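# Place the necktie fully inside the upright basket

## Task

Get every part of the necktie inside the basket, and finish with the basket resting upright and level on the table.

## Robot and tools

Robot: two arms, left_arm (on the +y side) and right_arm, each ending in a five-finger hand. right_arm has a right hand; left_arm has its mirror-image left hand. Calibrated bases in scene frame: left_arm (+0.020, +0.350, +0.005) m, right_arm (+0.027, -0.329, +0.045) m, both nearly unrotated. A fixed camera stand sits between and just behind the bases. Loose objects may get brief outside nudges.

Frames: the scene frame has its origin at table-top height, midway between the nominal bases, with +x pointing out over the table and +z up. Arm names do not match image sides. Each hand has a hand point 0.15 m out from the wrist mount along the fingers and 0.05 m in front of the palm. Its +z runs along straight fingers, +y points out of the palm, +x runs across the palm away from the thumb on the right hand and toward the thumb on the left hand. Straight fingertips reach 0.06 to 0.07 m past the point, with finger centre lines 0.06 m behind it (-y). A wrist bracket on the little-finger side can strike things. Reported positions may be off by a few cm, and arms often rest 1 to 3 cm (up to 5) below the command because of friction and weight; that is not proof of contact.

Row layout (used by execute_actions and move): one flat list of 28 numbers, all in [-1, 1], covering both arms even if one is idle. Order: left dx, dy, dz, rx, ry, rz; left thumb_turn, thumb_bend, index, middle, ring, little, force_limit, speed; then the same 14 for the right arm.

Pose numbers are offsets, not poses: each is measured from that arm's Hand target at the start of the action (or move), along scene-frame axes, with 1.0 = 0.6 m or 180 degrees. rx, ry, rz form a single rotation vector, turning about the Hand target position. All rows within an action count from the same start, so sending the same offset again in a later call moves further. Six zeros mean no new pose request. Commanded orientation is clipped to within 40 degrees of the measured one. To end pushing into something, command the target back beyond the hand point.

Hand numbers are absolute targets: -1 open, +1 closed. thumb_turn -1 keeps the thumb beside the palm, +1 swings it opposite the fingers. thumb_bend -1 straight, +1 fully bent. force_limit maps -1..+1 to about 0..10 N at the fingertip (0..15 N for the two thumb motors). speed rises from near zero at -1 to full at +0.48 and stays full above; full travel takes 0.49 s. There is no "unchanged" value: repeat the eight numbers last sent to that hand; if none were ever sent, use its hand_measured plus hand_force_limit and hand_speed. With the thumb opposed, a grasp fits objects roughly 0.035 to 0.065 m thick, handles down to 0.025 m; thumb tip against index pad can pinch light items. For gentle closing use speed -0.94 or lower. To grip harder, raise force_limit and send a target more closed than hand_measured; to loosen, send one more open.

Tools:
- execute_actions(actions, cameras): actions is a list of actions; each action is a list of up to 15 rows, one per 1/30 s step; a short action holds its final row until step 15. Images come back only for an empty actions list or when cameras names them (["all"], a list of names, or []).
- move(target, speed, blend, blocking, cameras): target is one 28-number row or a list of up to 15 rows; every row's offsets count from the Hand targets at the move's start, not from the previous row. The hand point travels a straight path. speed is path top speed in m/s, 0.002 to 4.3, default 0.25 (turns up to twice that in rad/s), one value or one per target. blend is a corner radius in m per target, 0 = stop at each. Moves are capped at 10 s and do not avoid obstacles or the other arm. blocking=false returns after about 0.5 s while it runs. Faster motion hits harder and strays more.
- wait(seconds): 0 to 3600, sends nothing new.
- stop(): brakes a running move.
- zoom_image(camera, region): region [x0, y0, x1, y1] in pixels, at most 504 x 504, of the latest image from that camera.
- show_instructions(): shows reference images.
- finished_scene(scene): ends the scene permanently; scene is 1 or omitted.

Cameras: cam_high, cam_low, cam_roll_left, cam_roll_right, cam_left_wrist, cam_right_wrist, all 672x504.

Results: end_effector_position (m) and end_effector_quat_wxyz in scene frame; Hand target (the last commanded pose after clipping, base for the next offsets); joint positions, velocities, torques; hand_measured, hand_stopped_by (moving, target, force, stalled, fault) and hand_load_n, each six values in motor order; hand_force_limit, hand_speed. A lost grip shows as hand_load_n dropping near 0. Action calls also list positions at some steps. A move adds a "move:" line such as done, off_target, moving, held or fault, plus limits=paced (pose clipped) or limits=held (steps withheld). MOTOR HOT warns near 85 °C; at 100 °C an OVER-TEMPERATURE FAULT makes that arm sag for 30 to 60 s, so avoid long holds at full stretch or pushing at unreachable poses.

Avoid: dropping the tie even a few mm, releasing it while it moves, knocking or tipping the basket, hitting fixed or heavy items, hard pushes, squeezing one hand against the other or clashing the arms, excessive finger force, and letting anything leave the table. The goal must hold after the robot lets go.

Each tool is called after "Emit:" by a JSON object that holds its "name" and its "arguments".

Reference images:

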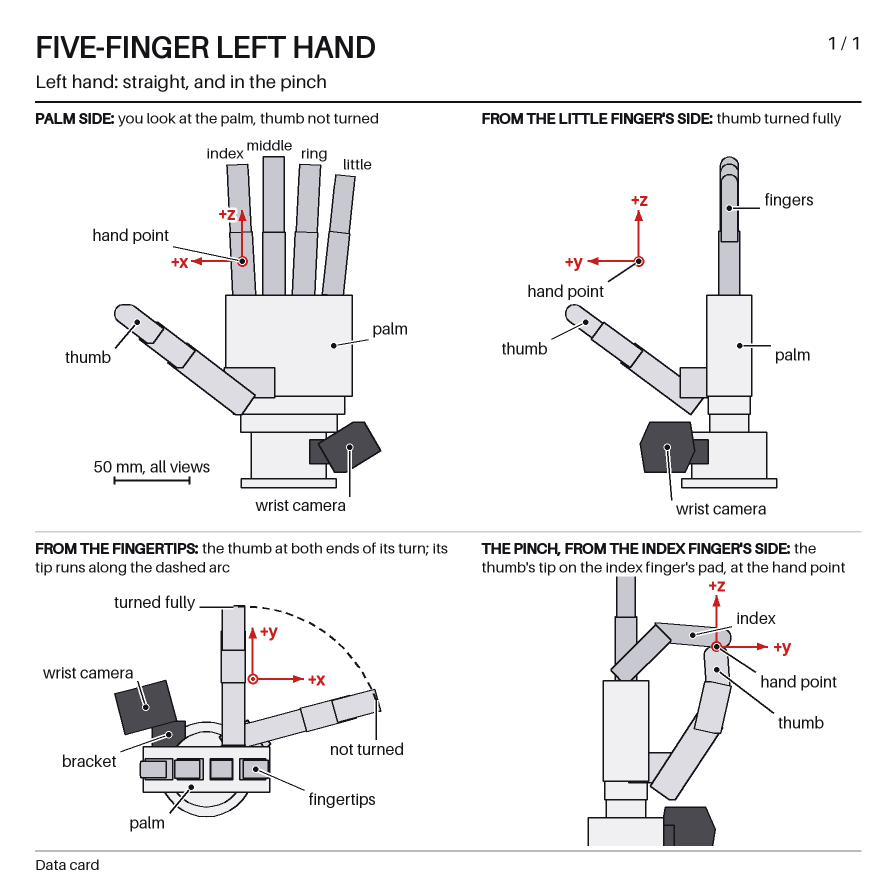

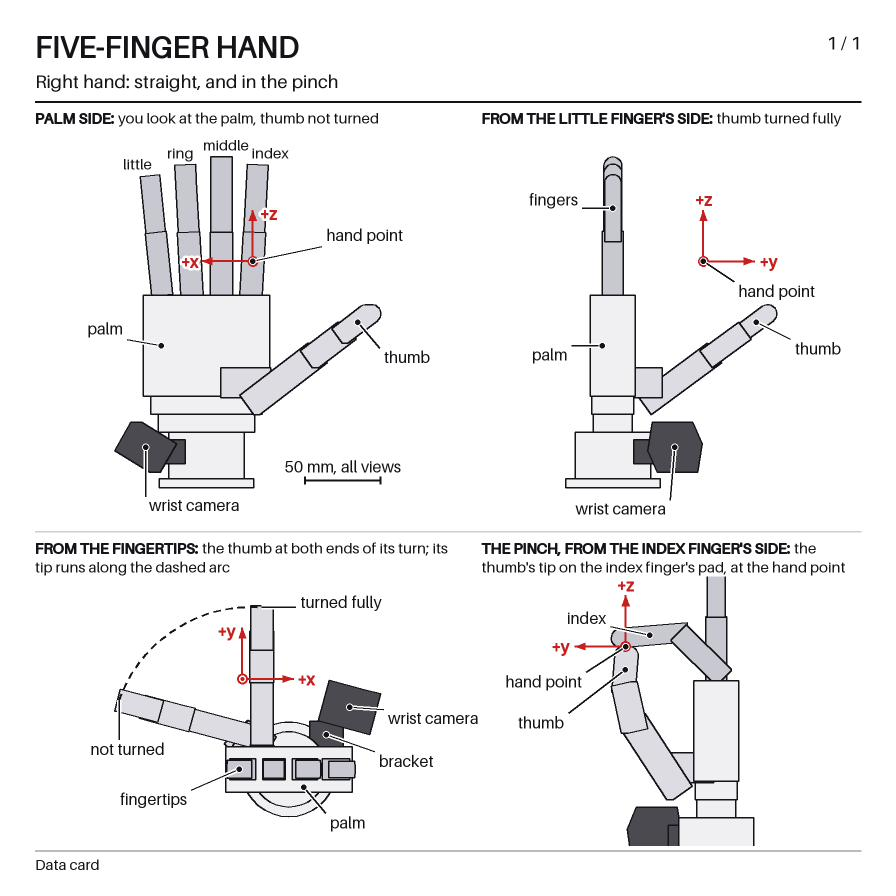

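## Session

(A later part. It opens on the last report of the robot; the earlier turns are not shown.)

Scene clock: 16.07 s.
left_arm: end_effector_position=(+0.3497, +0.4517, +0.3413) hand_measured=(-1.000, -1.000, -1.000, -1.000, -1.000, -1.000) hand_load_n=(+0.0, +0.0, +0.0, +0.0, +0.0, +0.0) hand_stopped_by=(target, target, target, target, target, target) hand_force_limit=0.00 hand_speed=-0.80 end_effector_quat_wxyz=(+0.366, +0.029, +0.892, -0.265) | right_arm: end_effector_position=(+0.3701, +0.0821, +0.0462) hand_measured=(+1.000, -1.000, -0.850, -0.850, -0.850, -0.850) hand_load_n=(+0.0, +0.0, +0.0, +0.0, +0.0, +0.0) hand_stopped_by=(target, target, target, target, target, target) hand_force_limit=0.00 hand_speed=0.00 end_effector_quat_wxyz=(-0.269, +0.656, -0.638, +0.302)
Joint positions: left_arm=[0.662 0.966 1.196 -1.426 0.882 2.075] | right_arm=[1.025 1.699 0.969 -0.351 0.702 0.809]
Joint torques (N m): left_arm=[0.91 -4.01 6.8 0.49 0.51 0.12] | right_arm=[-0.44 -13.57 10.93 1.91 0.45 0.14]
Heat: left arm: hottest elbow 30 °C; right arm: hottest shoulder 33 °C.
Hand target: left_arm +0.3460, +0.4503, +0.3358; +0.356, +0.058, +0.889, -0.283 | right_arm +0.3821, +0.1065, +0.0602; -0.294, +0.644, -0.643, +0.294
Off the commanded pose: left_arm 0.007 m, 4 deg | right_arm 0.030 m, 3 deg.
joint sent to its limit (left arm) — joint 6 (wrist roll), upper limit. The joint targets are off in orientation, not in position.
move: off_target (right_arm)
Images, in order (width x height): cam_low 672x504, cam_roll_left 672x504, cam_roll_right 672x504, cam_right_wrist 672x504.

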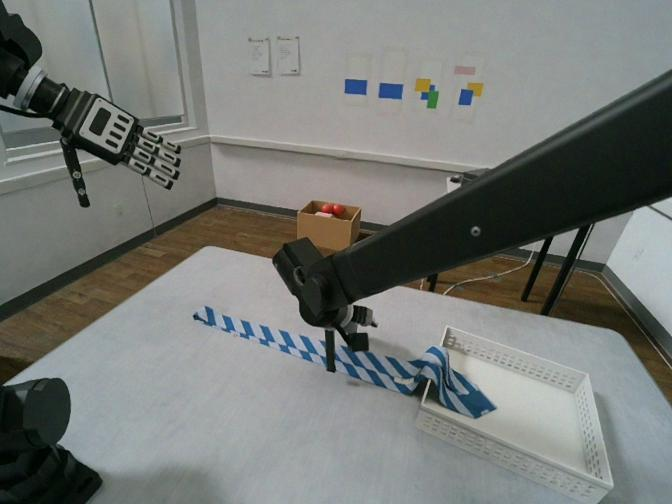

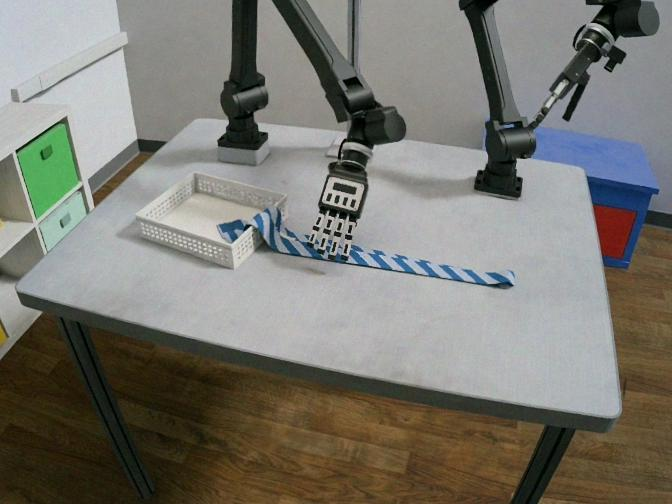

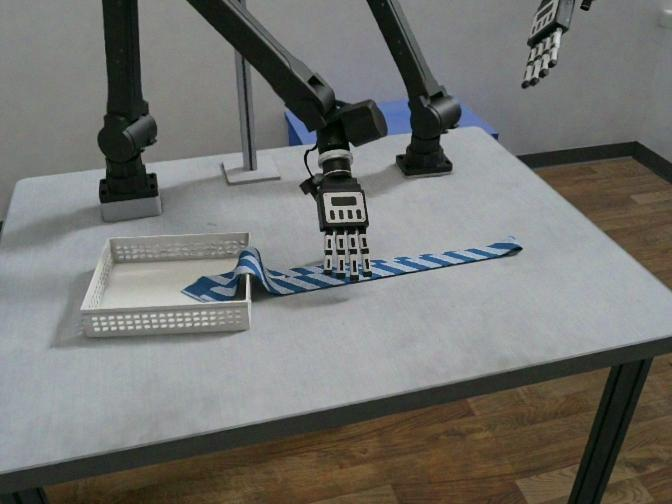

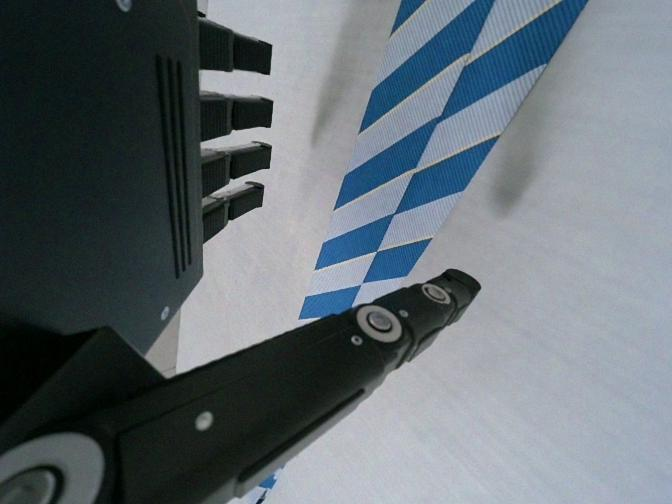

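Emit:
{"name": "move", "arguments": {"target": [0,0,0,0,0,0,-1,-1,-1,-1,-1,-1,0,-0.8,0,0,-0.033,0,0,0,1,-1,-0.85,-0.85,-0.85,-0.85,0,0], "speed": 0.05, "cameras": ["cam_roll_right","cam_right_wrist","cam_low"]}}

Scene clock: 17.10 s.
left_arm: end_effector_position=(+0.3497, +0.4517, +0.3413) hand_measured=(-1.000, -1.000, -1.000, -1.000, -1.000, -1.000) hand_load_n=(+0.0, +0.0, +0.0, +0.0, +0.0, +0.0) hand_stopped_by=(target, target, target, target, target, target) hand_force_limit=0.00 hand_speed=-0.80 end_effector_quat_wxyz=(+0.366, +0.029, +0.892, -0.265) | right_arm: end_effector_position=(+0.3745, +0.0893, +0.0340) hand_measured=(+1.000, -1.000, -0.850, -0.850, -0.850, -0.850) hand_load_n=(+0.0, +0.0, +0.0, +0.0, +0.0, +0.0) hand_stopped_by=(target, target, target, target, target, target) hand_force_limit=0.00 hand_speed=0.00 end_effector_quat_wxyz=(-0.277, +0.652, -0.639, +0.300)
Joint positions: left_arm=[0.662 0.966 1.196 -1.426 0.882 2.075] | right_arm=[1.025 1.734 0.969 -0.297 0.702 0.809]
Joint torques (N m): left_arm=[0.85 -3.84 6.75 0.51 0.5 0.13] | right_arm=[-0.32 -13.74 9.47 1.85 0.44 0.13]
Heat: left arm: hottest elbow 30 °C; right arm: hottest shoulder 33 °C.
Hand target: left_arm +0.3460, +0.4503, +0.3358; +0.356, +0.058, +0.889, -0.283 | right_arm +0.3821, +0.1065, +0.0404; -0.294, +0.644, -0.643, +0.294
Off the commanded pose: left_arm 0.007 m, 4 deg | right_arm 0.020 m, 2 deg.
joint sent to its limit (left arm) — joint 6 (wrist roll), upper limit. The joint targets are off in orientation, not in position.
move: off_target (right_arm)
Images, in order (width x height): cam_low 672x504, cam_roll_right 672x504, cam_right_wrist 672x504.

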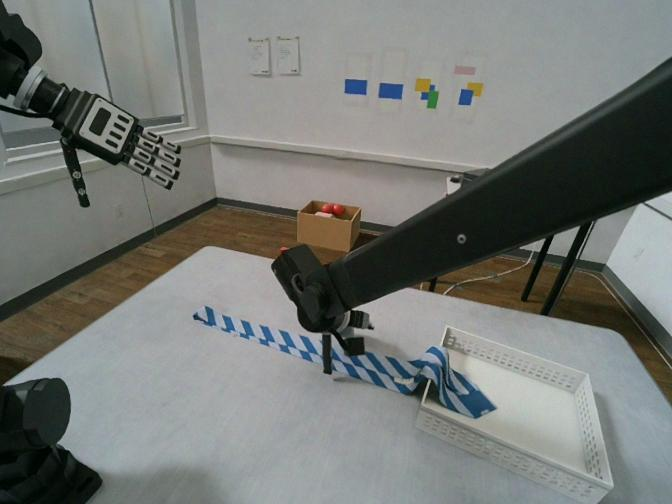

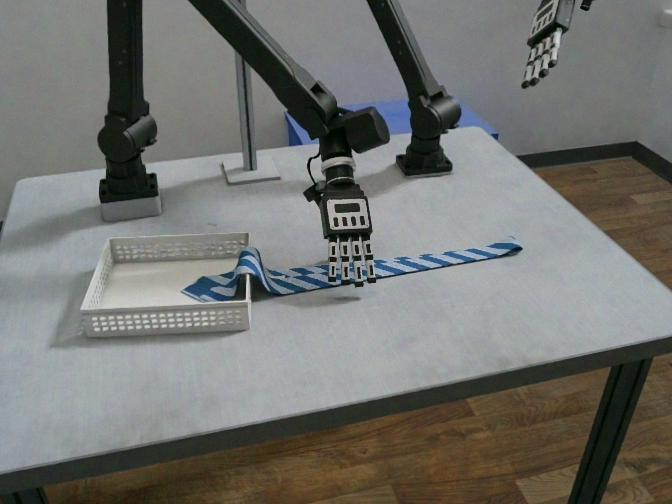

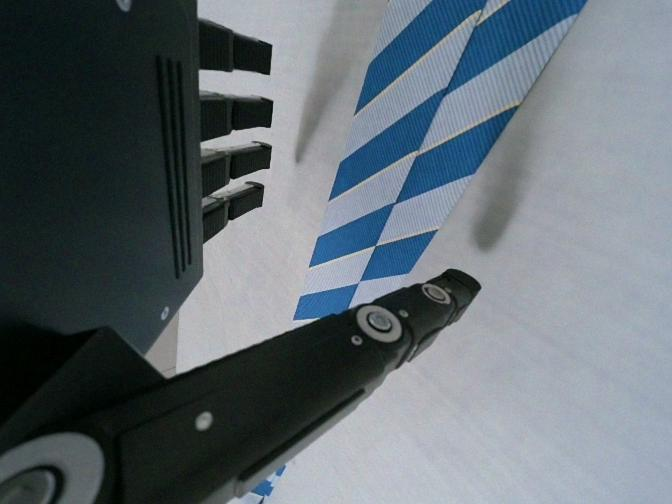

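Emit:
{"name": "move", "arguments": {"target": [0,0,0,0,0,0,-1,-1,-1,-1,-1,-1,0,-0.8,0,0,-0.02,0,0,0,1,-1,-0.85,-0.85,-0.85,-0.85,0,0], "speed": 0.05, "cameras": ["cam_roll_left","cam_roll_right","cam_right_wrist"]}}

Scene clock: 17.83 s.
left_arm: end_effector_position=(+0.3497, +0.4517, +0.3413) hand_measured=(-1.000, -1.000, -1.000, -1.000, -1.000, -1.000) hand_load_n=(+0.0, +0.0, +0.0, +0.0, +0.0, +0.0) hand_stopped_by=(target, target, target, target, target, target) hand_force_limit=0.00 hand_speed=-0.80 end_effector_quat_wxyz=(+0.366, +0.029, +0.892, -0.265) | right_arm: end_effector_position=(+0.3767, +0.0928, +0.0256) hand_measured=(+1.000, -1.000, -0.850, -0.850, -0.850, -0.850) hand_load_n=(+0.0, +0.0, +0.0, +0.0, +0.0, +0.0) hand_stopped_by=(target, target, target, target, target, target) hand_force_limit=0.00 hand_speed=0.00 end_effector_quat_wxyz=(-0.281, +0.650, -0.640, +0.299)
Joint positions: left_arm=[0.662 0.966 1.196 -1.426 0.882 2.075] | right_arm=[1.025 1.757 0.969 -0.265 0.702 0.809]
Joint torques (N m): left_arm=[0.38 -3.72 6.86 0.4 0.49 0.13] | right_arm=[-0.38 -13.98 8.77 1.92 0.44 0.12]
Heat: left arm: hottest elbow 30 °C; right arm: hottest shoulder 33 °C.
Hand target: left_arm +0.3460, +0.4503, +0.3358; +0.356, +0.058, +0.889, -0.283 | right_arm +0.3822, +0.1065, +0.0284; -0.294, +0.643, -0.643, +0.294
Off the commanded pose: left_arm 0.007 m, 4 deg | right_arm 0.015 m, 2 deg.
joint sent to its limit (left arm) — joint 6 (wrist roll), upper limit. The joint targets are off in orientation, not in position.
move: off_target (right_arm)

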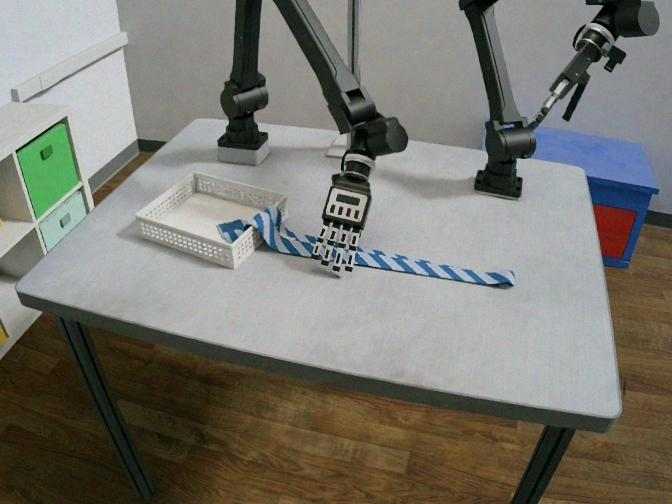

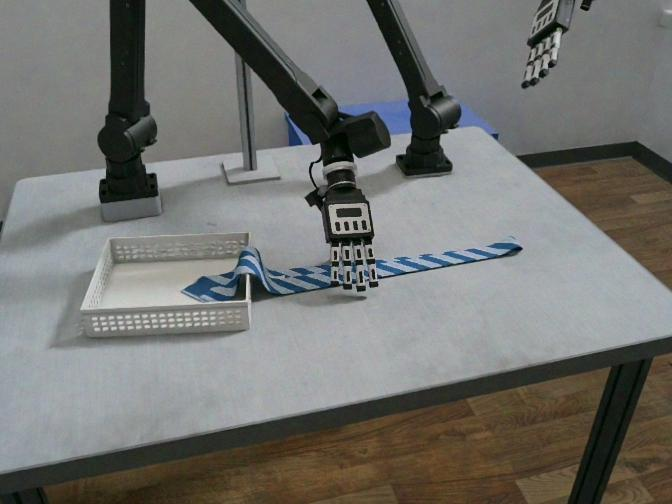

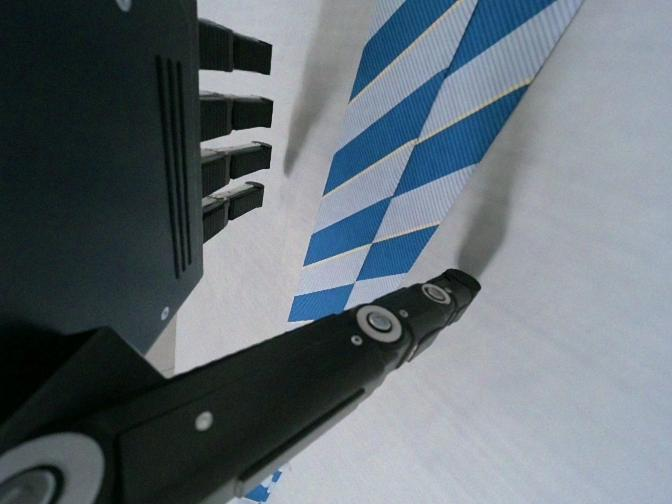

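Emit:
{"name": "move", "arguments": {"target": [0,0,0,0,0,0,-1,-1,-1,-1,-1,-1,0,-0.8,0,0,-0.015,0,0,0,1,-1,-0.85,-0.85,-0.85,-0.85,0,0], "speed": 0.05, "cameras": ["cam_roll_right","cam_right_wrist"]}}

Scene clock: 18.57 s.
left_arm: end_effector_position=(+0.3497, +0.4517, +0.3413) hand_measured=(-1.000, -1.000, -1.000, -1.000, -1.000, -1.000) hand_load_n=(+0.0, +0.0, +0.0, +0.0, +0.0, +0.0) hand_stopped_by=(target, target, target, target, target, target) hand_force_limit=0.00 hand_speed=-0.80 end_effector_quat_wxyz=(+0.366, +0.029, +0.892, -0.265) | right_arm: end_effector_position=(+0.3783, +0.0954, +0.0194) hand_measured=(+1.000, -1.000, -0.850, -0.850, -0.850, -0.850) hand_load_n=(+0.0, +0.0, +0.0, +0.0, +0.0, +0.0) hand_stopped_by=(target, target, target, target, target, target) hand_force_limit=0.00 hand_speed=0.00 end_effector_quat_wxyz=(-0.284, +0.649, -0.640, +0.298)
Joint positions: left_arm=[0.662 0.966 1.196 -1.426 0.882 2.075] | right_arm=[1.025 1.774 0.969 -0.241 0.702 0.809]
Joint torques (N m): left_arm=[0.73 -4.07 6.69 0.55 0.48 0.11] | right_arm=[-0.44 -13.74 8.23 1.94 0.44 0.12]
Heat: left arm: hottest elbow 30 °C; right arm: hottest shoulder 33 °C.
Hand target: left_arm +0.3460, +0.4503, +0.3358; +0.356, +0.058, +0.889, -0.283 | right_arm +0.3822, +0.1066, +0.0195; -0.294, +0.643, -0.643, +0.294
Off the commanded pose: left_arm 0.007 m, 4 deg | right_arm 0.012 m, 1 deg.
joint sent to its limit (left arm) — joint 6 (wrist roll), upper limit. The joint targets are off in orientation, not in position.
move: off_target (right_arm)

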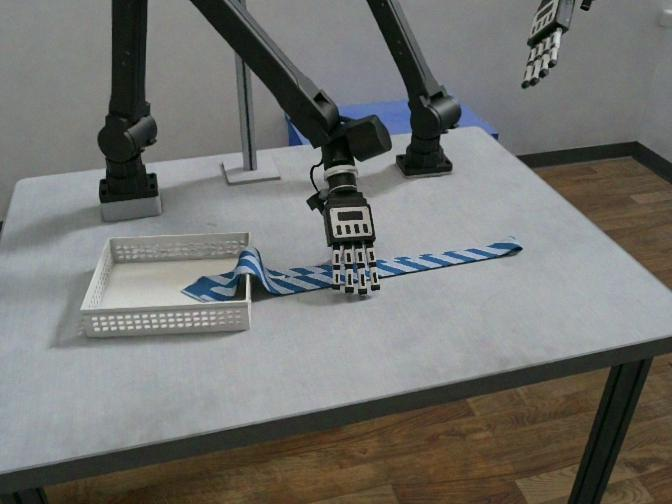

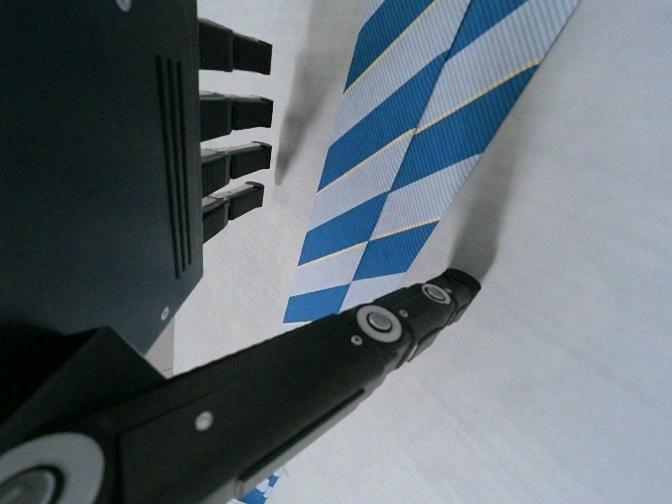

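Emit:
{"name": "move", "arguments": {"target": [0,0,0,0,0,0,-1,-1,-1,-1,-1,-1,0,-0.8,0,0,0,0,0,0,1,-0.7,-0.4,-0.4,-0.4,-0.4,0,-0.7], "speed": 0.05, "cameras": ["cam_roll_left","cam_roll_right","cam_right_wrist"]}}

Scene clock: 19.70 s.
left_arm: end_effector_position=(+0.3497, +0.4517, +0.3413) hand_measured=(-1.000, -1.000, -1.000, -1.000, -1.000, -1.000) hand_load_n=(+0.0, +0.0, +0.0, +0.0, +0.0, +0.0) hand_stopped_by=(target, target, target, target, target, target) hand_force_limit=0.00 hand_speed=-0.80 end_effector_quat_wxyz=(+0.366, +0.029, +0.892, -0.265) | right_arm: end_effector_position=(+0.3822, +0.0974, +0.0224) hand_measured=(+1.000, -0.700, -0.400, -0.400, -0.400, -0.400) hand_load_n=(+0.0, +0.5, +0.0, +2.5, +0.0, +0.0) hand_stopped_by=(target, target, target, target, target, target) hand_force_limit=0.00 hand_speed=-0.70 end_effector_quat_wxyz=(-0.292, +0.642, -0.642, +0.302)
Joint positions: left_arm=[0.662 0.966 1.196 -1.426 0.882 2.075] | right_arm=[1.025 1.774 0.97 -0.225 0.715 0.812]
Joint torques (N m): left_arm=[0.62 -4.25 6.75 0.47 0.49 0.13] | right_arm=[-0.38 -13.8 8.24 1.29 -0.09 0.1]
Heat: left arm: hottest elbow 30 °C; right arm: hottest shoulder 33 °C.
Hand target: left_arm +0.3460, +0.4503, +0.3358; +0.356, +0.058, +0.889, -0.283 | right_arm +0.3822, +0.1065, +0.0194; -0.294, +0.643, -0.643, +0.294
Off the commanded pose: left_arm 0.007 m, 4 deg | right_arm 0.010 m, 1 deg.
joint sent to its limit (left arm) — joint 6 (wrist roll), upper limit. The joint targets are off in orientation, not in position.
move: done

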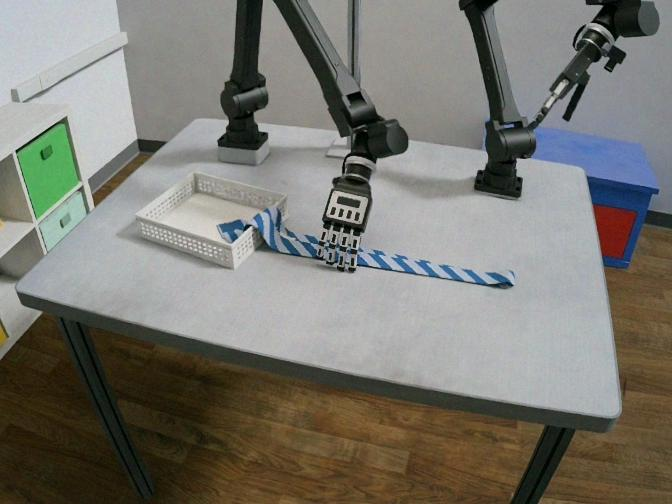

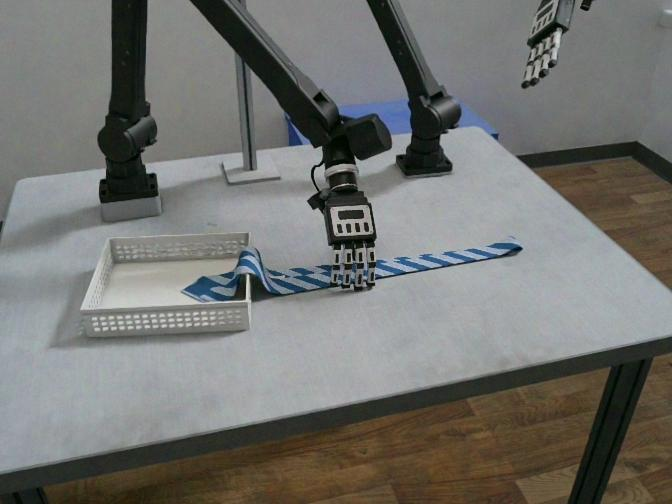

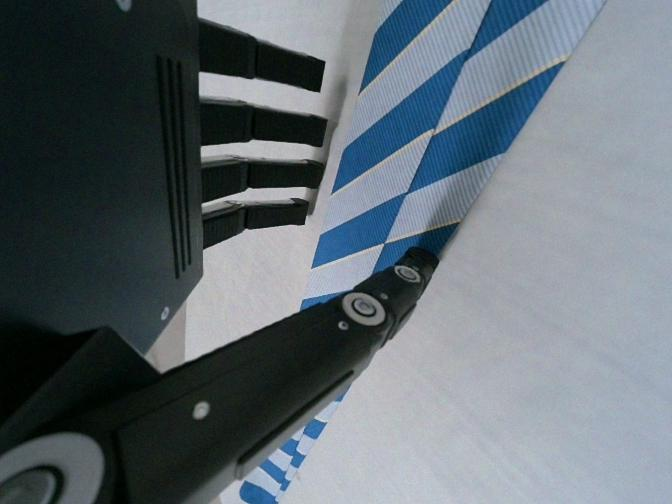

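Emit:
{"name": "move", "arguments": {"target": [0,0,0,0,0,0,-1,-1,-1,-1,-1,-1,0,-0.8,0,0,0.005,0,0,0,1,-0.5,-0.1,-0.1,-0.1,-0.1,0,-0.7], "speed": 0.05, "cameras": ["cam_roll_left","cam_roll_right","cam_right_wrist"]}}

Scene clock: 20.60 s.
left_arm: end_effector_position=(+0.3497, +0.4517, +0.3413) hand_measured=(-1.000, -1.000, -1.000, -1.000, -1.000, -1.000) hand_load_n=(+0.0, +0.0, +0.0, +0.0, +0.0, +0.0) hand_stopped_by=(target, target, target, target, target, target) hand_force_limit=0.00 hand_speed=-0.80 end_effector_quat_wxyz=(+0.366, +0.029, +0.892, -0.265) | right_arm: end_effector_position=(+0.3823, +0.0982, +0.0238) hand_measured=(+1.000, -0.500, -0.100, -0.100, -0.100, -0.100) hand_load_n=(+0.0, +0.0, +0.0, +1.0, +0.0, +0.0) hand_stopped_by=(target, target, target, target, target, target) hand_force_limit=0.00 hand_speed=-0.70 end_effector_quat_wxyz=(-0.293, +0.642, -0.642, +0.300)
Joint positions: left_arm=[0.662 0.966 1.196 -1.426 0.882 2.075] | right_arm=[1.025 1.772 0.97 -0.225 0.713 0.812]
Joint torques (N m): left_arm=[0.79 -3.84 6.69 0.53 0.5 0.11] | right_arm=[-0.38 -14.04 8.36 0.96 0 0.08]
Heat: left arm: hottest elbow 30 °C; right arm: hottest shoulder 33 °C.
Hand target: left_arm +0.3460, +0.4503, +0.3358; +0.356, +0.058, +0.889, -0.283 | right_arm +0.3822, +0.1065, +0.0224; -0.294, +0.644, -0.643, +0.294
Off the commanded pose: left_arm 0.007 m, 4 deg | right_arm 0.008 m, 1 deg.
joint sent to its limit (left arm) — joint 6 (wrist roll), upper limit. The joint targets are off in orientation, not in position.
move: done

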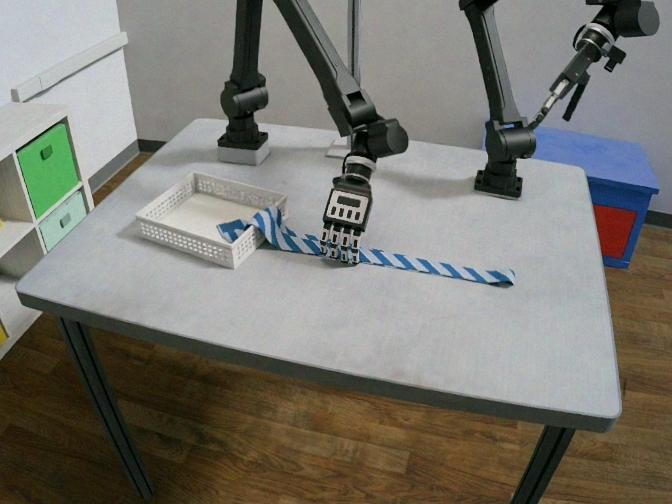

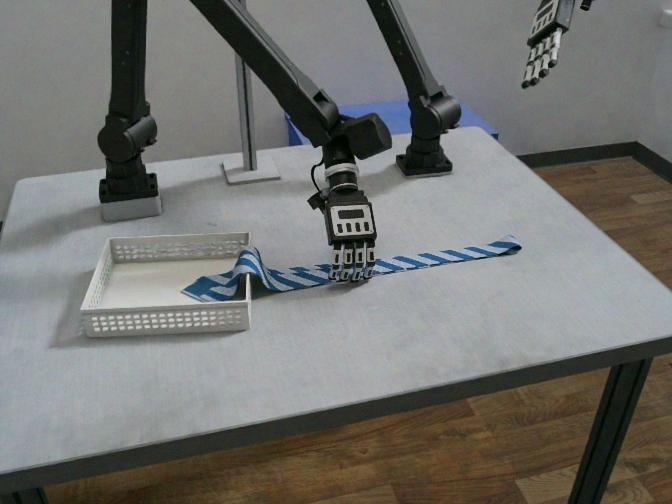

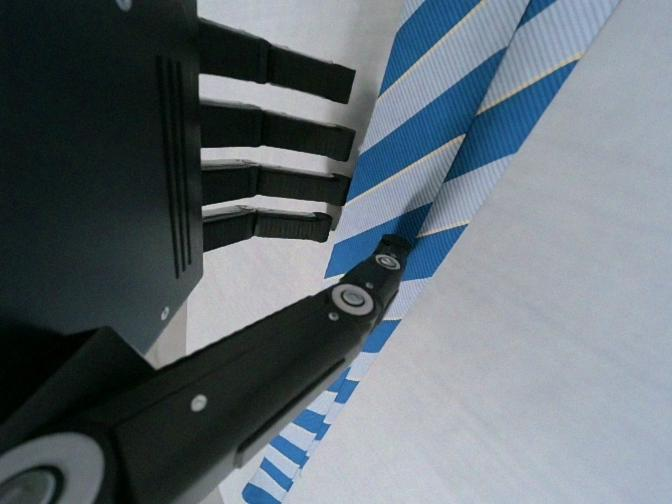

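Emit:
{"name": "move", "arguments": {"target": [0,0,0,0,0,0,-1,-1,-1,-1,-1,-1,0,-0.8,0,0,0.0,0,0,0,1,-0.4,0.1,0.1,0.1,0.1,0,-0.7], "speed": 0.05, "cameras": ["cam_roll_left","cam_roll_right","cam_right_wrist"]}}

Scene clock: 21.27 s.
left_arm: end_effector_position=(+0.3497, +0.4517, +0.3413) hand_measured=(-1.000, -1.000, -1.000, -1.000, -1.000, -1.000) hand_load_n=(+0.0, +0.0, +0.0, +0.0, +0.0, +0.0) hand_stopped_by=(target, target, target, target, target, target) hand_force_limit=0.00 hand_speed=-0.80 end_effector_quat_wxyz=(+0.366, +0.029, +0.892, -0.265) | right_arm: end_effector_position=(+0.3810, +0.0995, +0.0232) hand_measured=(+1.000, -0.400, +0.100, +0.100, +0.100, +0.100) hand_load_n=(+0.0, +0.0, +0.0, +0.0, +0.0, +0.0) hand_stopped_by=(target, target, target, target, target, target) hand_force_limit=0.00 hand_speed=-0.70 end_effector_quat_wxyz=(-0.293, +0.644, -0.642, +0.296)
Joint positions: left_arm=[0.662 0.966 1.196 -1.426 0.882 2.075] | right_arm=[1.025 1.772 0.97 -0.225 0.704 0.812]
Joint torques (N m): left_arm=[1.03 -4.13 6.86 0.49 0.51 0.14] | right_arm=[-0.38 -13.98 8.34 0.96 0.38 0.09]
Heat: left arm: hottest elbow 30 °C; right arm: hottest shoulder 33 °C.
Hand target: left_arm +0.3460, +0.4503, +0.3358; +0.356, +0.058, +0.889, -0.283 | right_arm +0.3822, +0.1065, +0.0224; -0.294, +0.644, -0.643, +0.294
Off the commanded pose: left_arm 0.007 m, 4 deg | right_arm 0.007 m, 0 deg.
joint sent to its limit (left arm) — joint 6 (wrist roll), upper limit. The joint targets are off in orientation, not in position.
move: done

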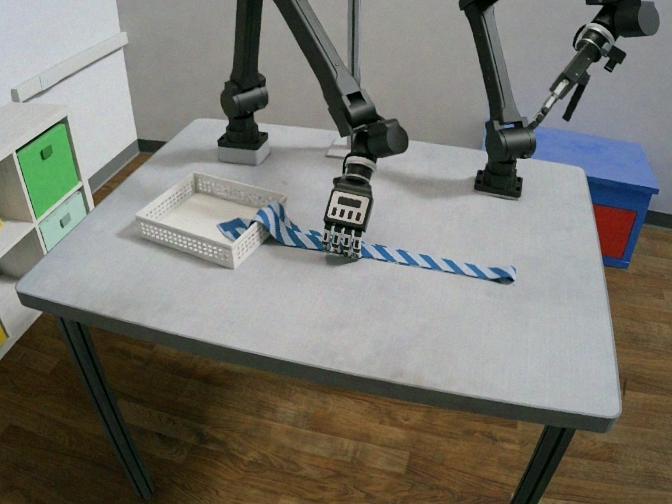

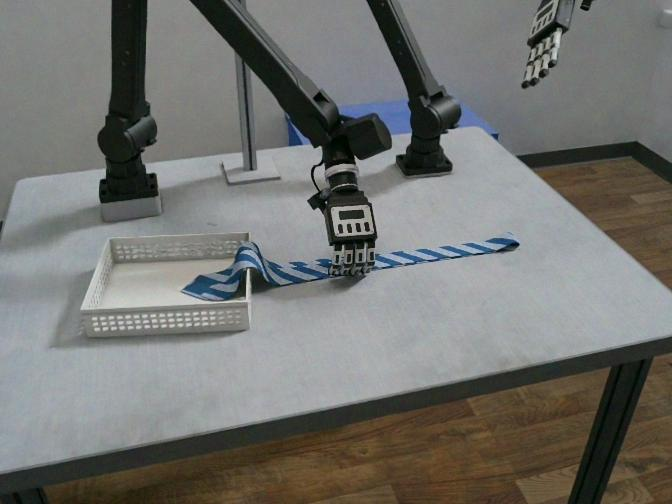

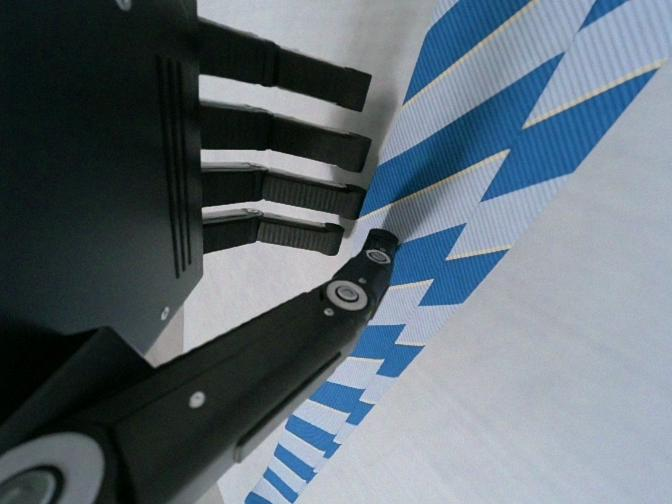

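Emit:
{"name": "move", "arguments": {"target": [[0,0,0,0,0,0,-1,-1,-1,-1,-1,-1,0,-0.8,0,0,0.01,0,0,0,1,-1,-0.85,-0.85,-0.85,-0.85,0,-0.3],[0,0,0,0,0,0,-1,-1,-1,-1,-1,-1,0,-0.8,-0.04,0,0.065,0,-0.022,0,1,-1,-0.85,-0.85,-0.85,-0.85,0,-0.3]], "speed": 0.1, "cameras": ["cam_high","cam_roll_left","cam_roll_right","cam_right_wrist"]}}

Scene clock: 23.43 s.
left_arm: end_effector_position=(+0.3497, +0.4517, +0.3413) hand_measured=(-1.000, -1.000, -1.000, -1.000, -1.000, -1.000) hand_load_n=(+0.0, +0.0, +0.0, +0.5, +0.0, +0.0) hand_stopped_by=(target, target, target, target, target, target) hand_force_limit=0.00 hand_speed=-0.80 end_effector_quat_wxyz=(+0.366, +0.029, +0.892, -0.265) | right_arm: end_effector_position=(+0.3638, +0.1133, +0.0694) hand_measured=(+1.000, -1.000, -0.850, -0.850, -0.850, -0.850) hand_load_n=(+0.0, +0.0, +0.0, +0.0, +0.0, +0.0) hand_stopped_by=(target, target, target, target, target, target) hand_force_limit=0.00 hand_speed=-0.30 end_effector_quat_wxyz=(-0.326, +0.630, -0.632, +0.314)
Joint positions: left_arm=[0.662 0.966 1.196 -1.426 0.882 2.075] | right_arm=[1.092 1.685 0.97 -0.275 0.785 0.843]
Joint torques (N m): left_arm=[0.97 -3.84 6.82 0.46 0.48 0.12] | right_arm=[-0.44 -14.27 6.16 0.77 0.63 0.11]
Heat: left arm: hottest elbow 30 °C; right arm: hottest shoulder 33 °C.
Hand target: left_arm +0.3460, +0.4503, +0.3358; +0.356, +0.058, +0.889, -0.283 | right_arm +0.3582, +0.1065, +0.0614; -0.316, +0.633, -0.632, +0.316
Off the commanded pose: left_arm 0.007 m, 4 deg | right_arm 0.012 m, 1 deg.
joint sent to its limit (left arm) — joint 6 (wrist roll), upper limit. The joint targets are off in orientation, not in position.
move: off_target (right_arm)

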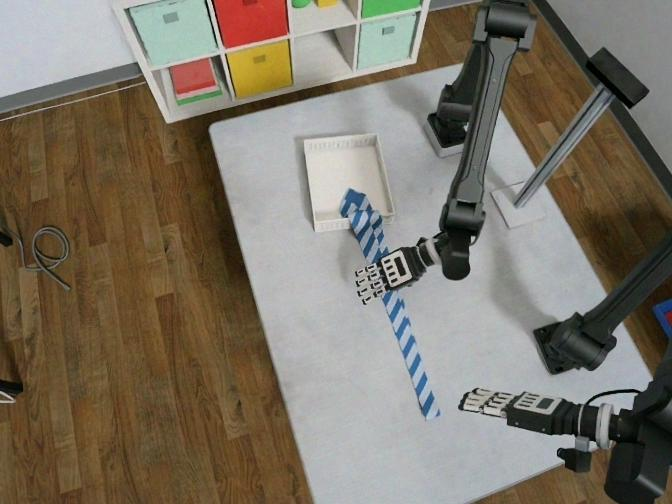

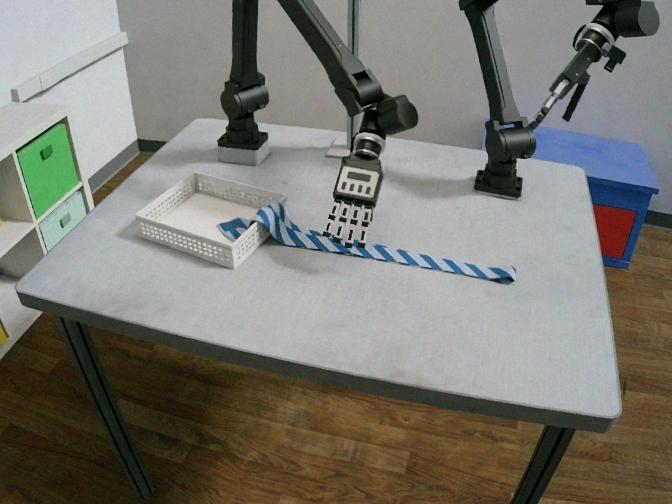

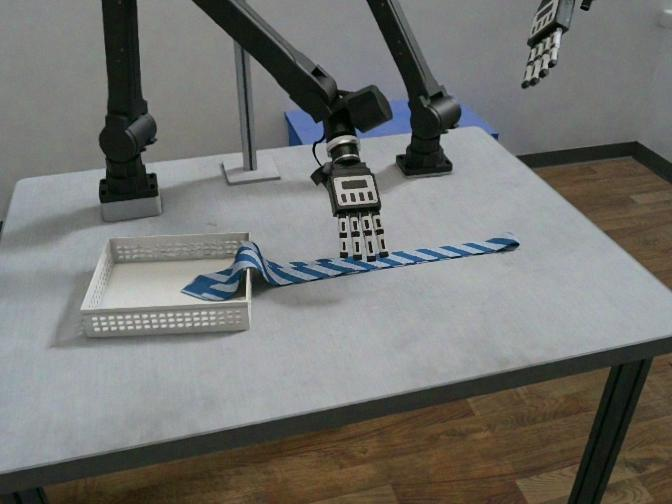

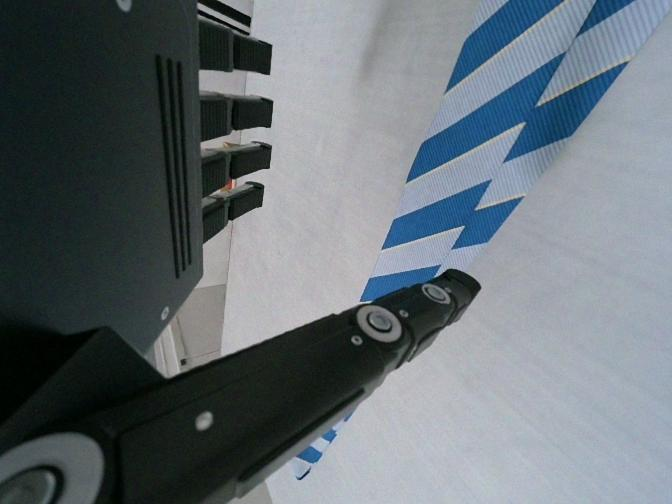

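Emit:
{"name": "move", "arguments": {"target": [0,0,0,0,0,0,-1,-1,-1,-1,-1,-1,0,-0.8,0,0,-0.06,0,0,0,1,-1,-0.85,-0.85,-0.85,-0.85,0,-0.3], "speed": 0.1, "cameras": ["cam_right_wrist"]}}

Scene clock: 24.63 s.
left_arm: end_effector_position=(+0.3497, +0.4517, +0.3413) hand_measured=(-1.000, -1.000, -1.000, -1.000, -1.000, -1.000) hand_load_n=(+0.0, +0.0, +0.0, +0.0, +0.0, +0.0) hand_stopped_by=(target, target, target, target, target, target) hand_force_limit=0.00 hand_speed=-0.80 end_effector_quat_wxyz=(+0.366, +0.029, +0.892, -0.265) | right_arm: end_effector_position=(+0.3605, +0.1070, +0.0311) hand_measured=(+1.000, -1.000, -0.850, -0.850, -0.850, -0.850) hand_load_n=(+0.0, +0.0, +0.0, +0.0, +0.0, +0.0) hand_stopped_by=(target, target, target, target, target, target) hand_force_limit=0.00 hand_speed=-0.30 end_effector_quat_wxyz=(-0.314, +0.635, -0.631, +0.317)
Joint positions: left_arm=[0.662 0.966 1.196 -1.426 0.882 2.075] | right_arm=[1.092 1.752 0.94 -0.206 0.786 0.844]
Joint torques (N m): left_arm=[0.91 -4.19 6.84 0.53 0.51 0.15] | right_arm=[-0.44 -14.21 5.9 1.92 0.62 0.11]
Heat: left arm: hottest elbow 30 °C; right arm: hottest shoulder 33 °C.
Hand target: left_arm +0.3460, +0.4503, +0.3358; +0.356, +0.058, +0.889, -0.283 | right_arm +0.3581, +0.1065, +0.0254; -0.316, +0.633, -0.632, +0.316
Off the commanded pose: left_arm 0.007 m, 4 deg | right_arm 0.006 m, 0 deg.
joint sent to its limit (left arm) — joint 6 (wrist roll), upper limit. The joint targets are off in orientation, not in position.
move: done

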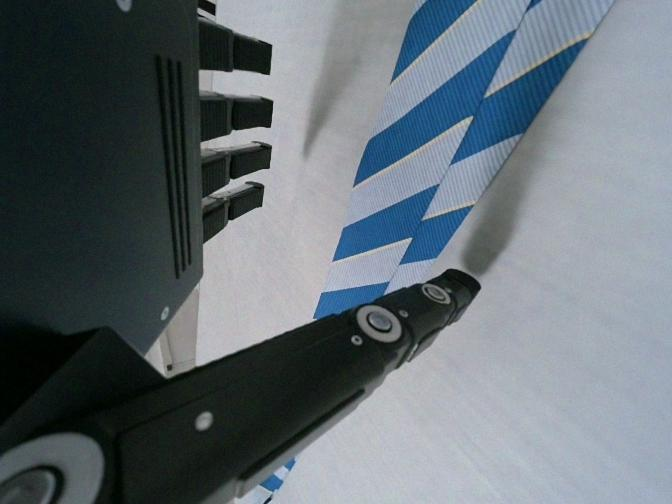

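Emit:
{"name": "move", "arguments": {"target": [0,0,0,0,0,0,-1,-1,-1,-1,-1,-1,0,-0.8,0,0,-0.02,0,0,0,1,-1,-0.85,-0.85,-0.85,-0.85,0,-0.3], "speed": 0.05, "cameras": ["cam_right_wrist","cam_low"]}}

Scene clock: 25.50 s.
left_arm: end_effector_position=(+0.3497, +0.4517, +0.3413) hand_measured=(-1.000, -1.000, -1.000, -1.000, -1.000, -1.000) hand_load_n=(+0.0, -0.5, +0.0, +0.0, +0.0, +0.0) hand_stopped_by=(target, target, target, target, target, target) hand_force_limit=0.00 hand_speed=-0.80 end_effector_quat_wxyz=(+0.366, +0.029, +0.892, -0.265) | right_arm: end_effector_position=(+0.3627, +0.1112, +0.0259) hand_measured=(+1.000, -1.000, -0.850, -0.850, -0.850, -0.850) hand_load_n=(+0.0, +0.0, +0.0, +0.0, +0.0, +0.0) hand_stopped_by=(target, target, target, target, target, target) hand_force_limit=0.00 hand_speed=-0.30 end_effector_quat_wxyz=(-0.321, +0.632, -0.632, +0.315)
Joint positions: left_arm=[0.662 0.966 1.196 -1.426 0.882 2.075] | right_arm=[1.092 1.77 0.94 -0.173 0.786 0.844]
Joint torques (N m): left_arm=[0.97 -3.96 6.75 0.51 0.51 0.12] | right_arm=[-0.38 -13.51 5.29 1.96 0.62 0.12]
Heat: left arm: hottest elbow 30 °C; right arm: hottest shoulder 33 °C.
Hand target: left_arm +0.3460, +0.4503, +0.3358; +0.356, +0.058, +0.889, -0.283 | right_arm +0.3581, +0.1065, +0.0134; -0.316, +0.633, -0.632, +0.316
Off the commanded pose: left_arm 0.007 m, 4 deg | right_arm 0.014 m, 1 deg.
joint sent to its limit (left arm) — joint 6 (wrist roll), upper limit. The joint targets are off in orientation, not in position.
move: off_target (right_arm)
Images, in order (width x height): cam_low 672x504, cam_right_wrist 672x504.

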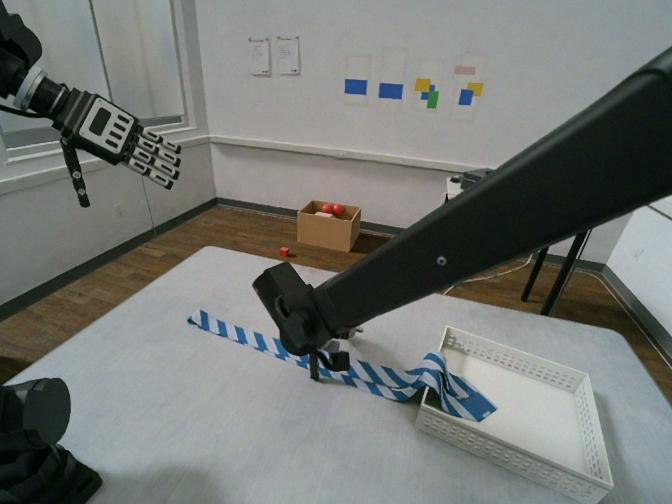

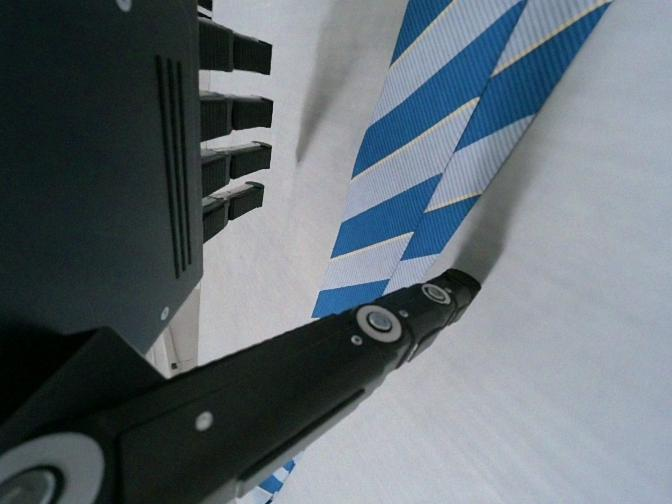

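Emit:
{"name": "move", "arguments": {"target": [0,0,0,0,0,0,-1,-1,-1,-1,-1,-1,0,-0.8,0,0,-0.01,0,0,0,1,-1,-0.85,-0.85,-0.85,-0.85,0,-0.3], "speed": 0.05, "cameras": ["cam_right_wrist"]}}

Scene clock: 26.17 s.
left_arm: end_effector_position=(+0.3497, +0.4517, +0.3413) hand_measured=(-1.000, -1.000, -1.000, -1.000, -1.000, -1.000) hand_load_n=(+0.0, +0.0, +0.0, +0.0, +0.0, +0.0) hand_stopped_by=(target, target, target, target, target, target) hand_force_limit=0.00 hand_speed=-0.80 end_effector_quat_wxyz=(+0.366, +0.029, +0.892, -0.265) | right_arm: end_effector_position=(+0.3629, +0.1112, +0.0222) hand_measured=(+1.000, -1.000, -0.850, -0.850, -0.850, -0.850) hand_load_n=(+0.0, +0.0, +0.0, +0.0, +0.0, +0.0) hand_stopped_by=(target, target, target, target, target, target) hand_force_limit=0.00 hand_speed=-0.30 end_effector_quat_wxyz=(-0.323, +0.630, -0.632, +0.315)
Joint positions: left_arm=[0.662 0.966 1.196 -1.426 0.882 2.075] | right_arm=[1.092 1.777 0.935 -0.155 0.787 0.846]
Joint torques (N m): left_arm=[0.5 -4.01 6.71 0.51 0.53 0.13] | right_arm=[-0.38 -13.04 5.42 1.87 0.55 0.11]
Heat: left arm: hottest elbow 30 °C; right arm: hottest shoulder 33 °C.
Hand target: left_arm +0.3460, +0.4503, +0.3358; +0.356, +0.058, +0.889, -0.283 | right_arm +0.3581, +0.1065, +0.0075; -0.316, +0.633, -0.632, +0.316
Off the commanded pose: left_arm 0.007 m, 4 deg | right_arm 0.016 m, 1 deg.
joint sent to its limit (left arm) — joint 6 (wrist roll), upper limit. The joint targets are off in orientation, not in position.
move: off_target (right_arm)

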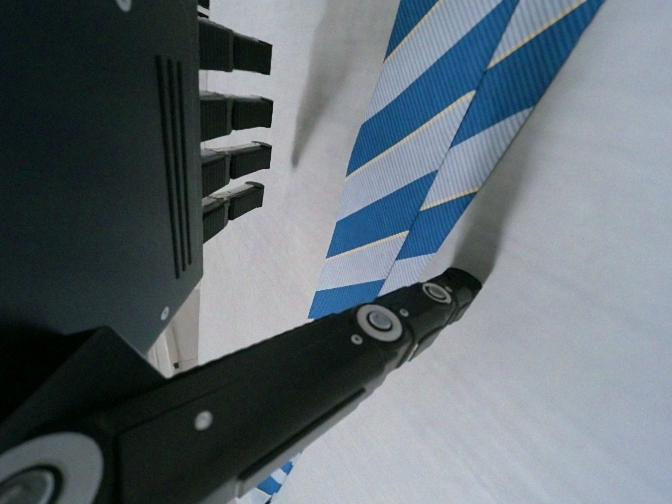

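Emit:
{"name": "move", "arguments": {"target": [0,0,0,0,0,0,-1,-1,-1,-1,-1,-1,0,-0.8,0,0,0,0,0,0,1,-1,-0.1,-0.1,-0.1,-0.1,0,-0.7], "speed": 0.05, "cameras": ["cam_right_wrist","cam_roll_left"]}}

Scene clock: 27.47 s.
left_arm: end_effector_position=(+0.3497, +0.4517, +0.3413) hand_measured=(-1.000, -1.000, -1.000, -1.000, -1.000, -1.000) hand_load_n=(+0.0, +0.0, +0.0, +0.0, +0.0, +0.0) hand_stopped_by=(target, target, target, target, target, target) hand_force_limit=0.00 hand_speed=-0.80 end_effector_quat_wxyz=(+0.366, +0.029, +0.892, -0.265) | right_arm: end_effector_position=(+0.3639, +0.1115, +0.0230) hand_measured=(+1.000, -1.000, -0.100, -0.100, -0.100, -0.100) hand_load_n=(+0.0, +0.0, +0.0, +0.5, +0.0, +0.0) hand_stopped_by=(target, target, target, target, target, target) hand_force_limit=0.00 hand_speed=-0.70 end_effector_quat_wxyz=(-0.325, +0.628, -0.633, +0.316)
Joint positions: left_arm=[0.662 0.966 1.196 -1.426 0.882 2.075] | right_arm=[1.092 1.777 0.935 -0.151 0.791 0.847]
Joint torques (N m): left_arm=[0.62 -4.07 6.78 0.49 0.49 0.13] | right_arm=[-0.44 -13.16 5.44 1.7 0.39 0.09]
Heat: left arm: hottest elbow 30 °C; right arm: hottest shoulder 33 °C.
Hand target: left_arm +0.3460, +0.4503, +0.3358; +0.356, +0.058, +0.889, -0.283 | right_arm +0.3581, +0.1065, +0.0075; -0.316, +0.633, -0.632, +0.316
Off the commanded pose: left_arm 0.007 m, 4 deg | right_arm 0.017 m, 1 deg.
joint sent to its limit (left arm) — joint 6 (wrist roll), upper limit. The joint targets are off in orientation, not in position.
move: done
Images, in order (width x height): cam_roll_left 672x504, cam_right_wrist 672x504.

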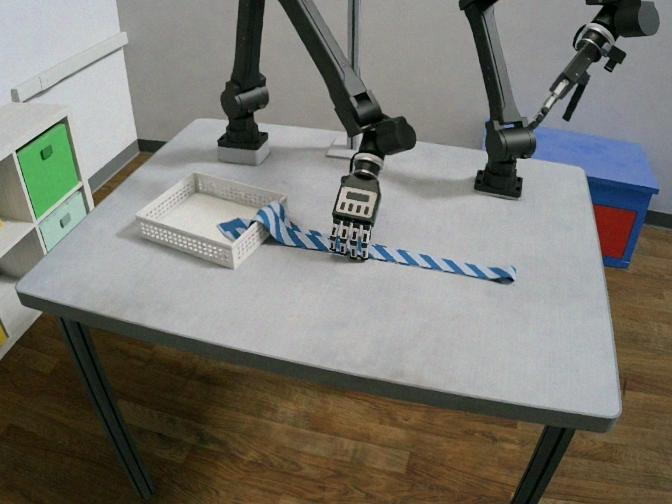

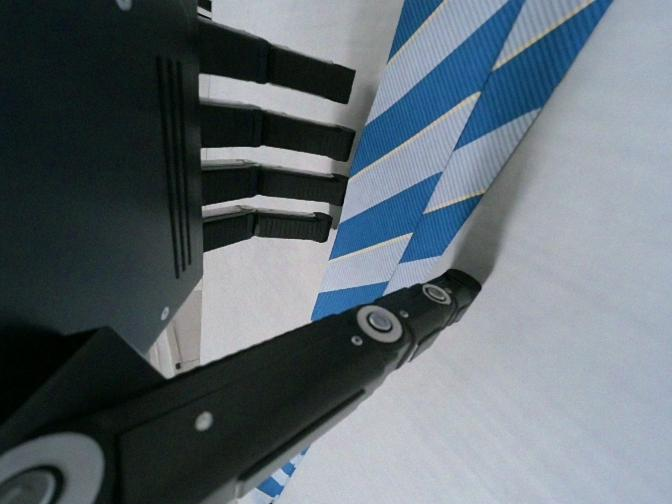

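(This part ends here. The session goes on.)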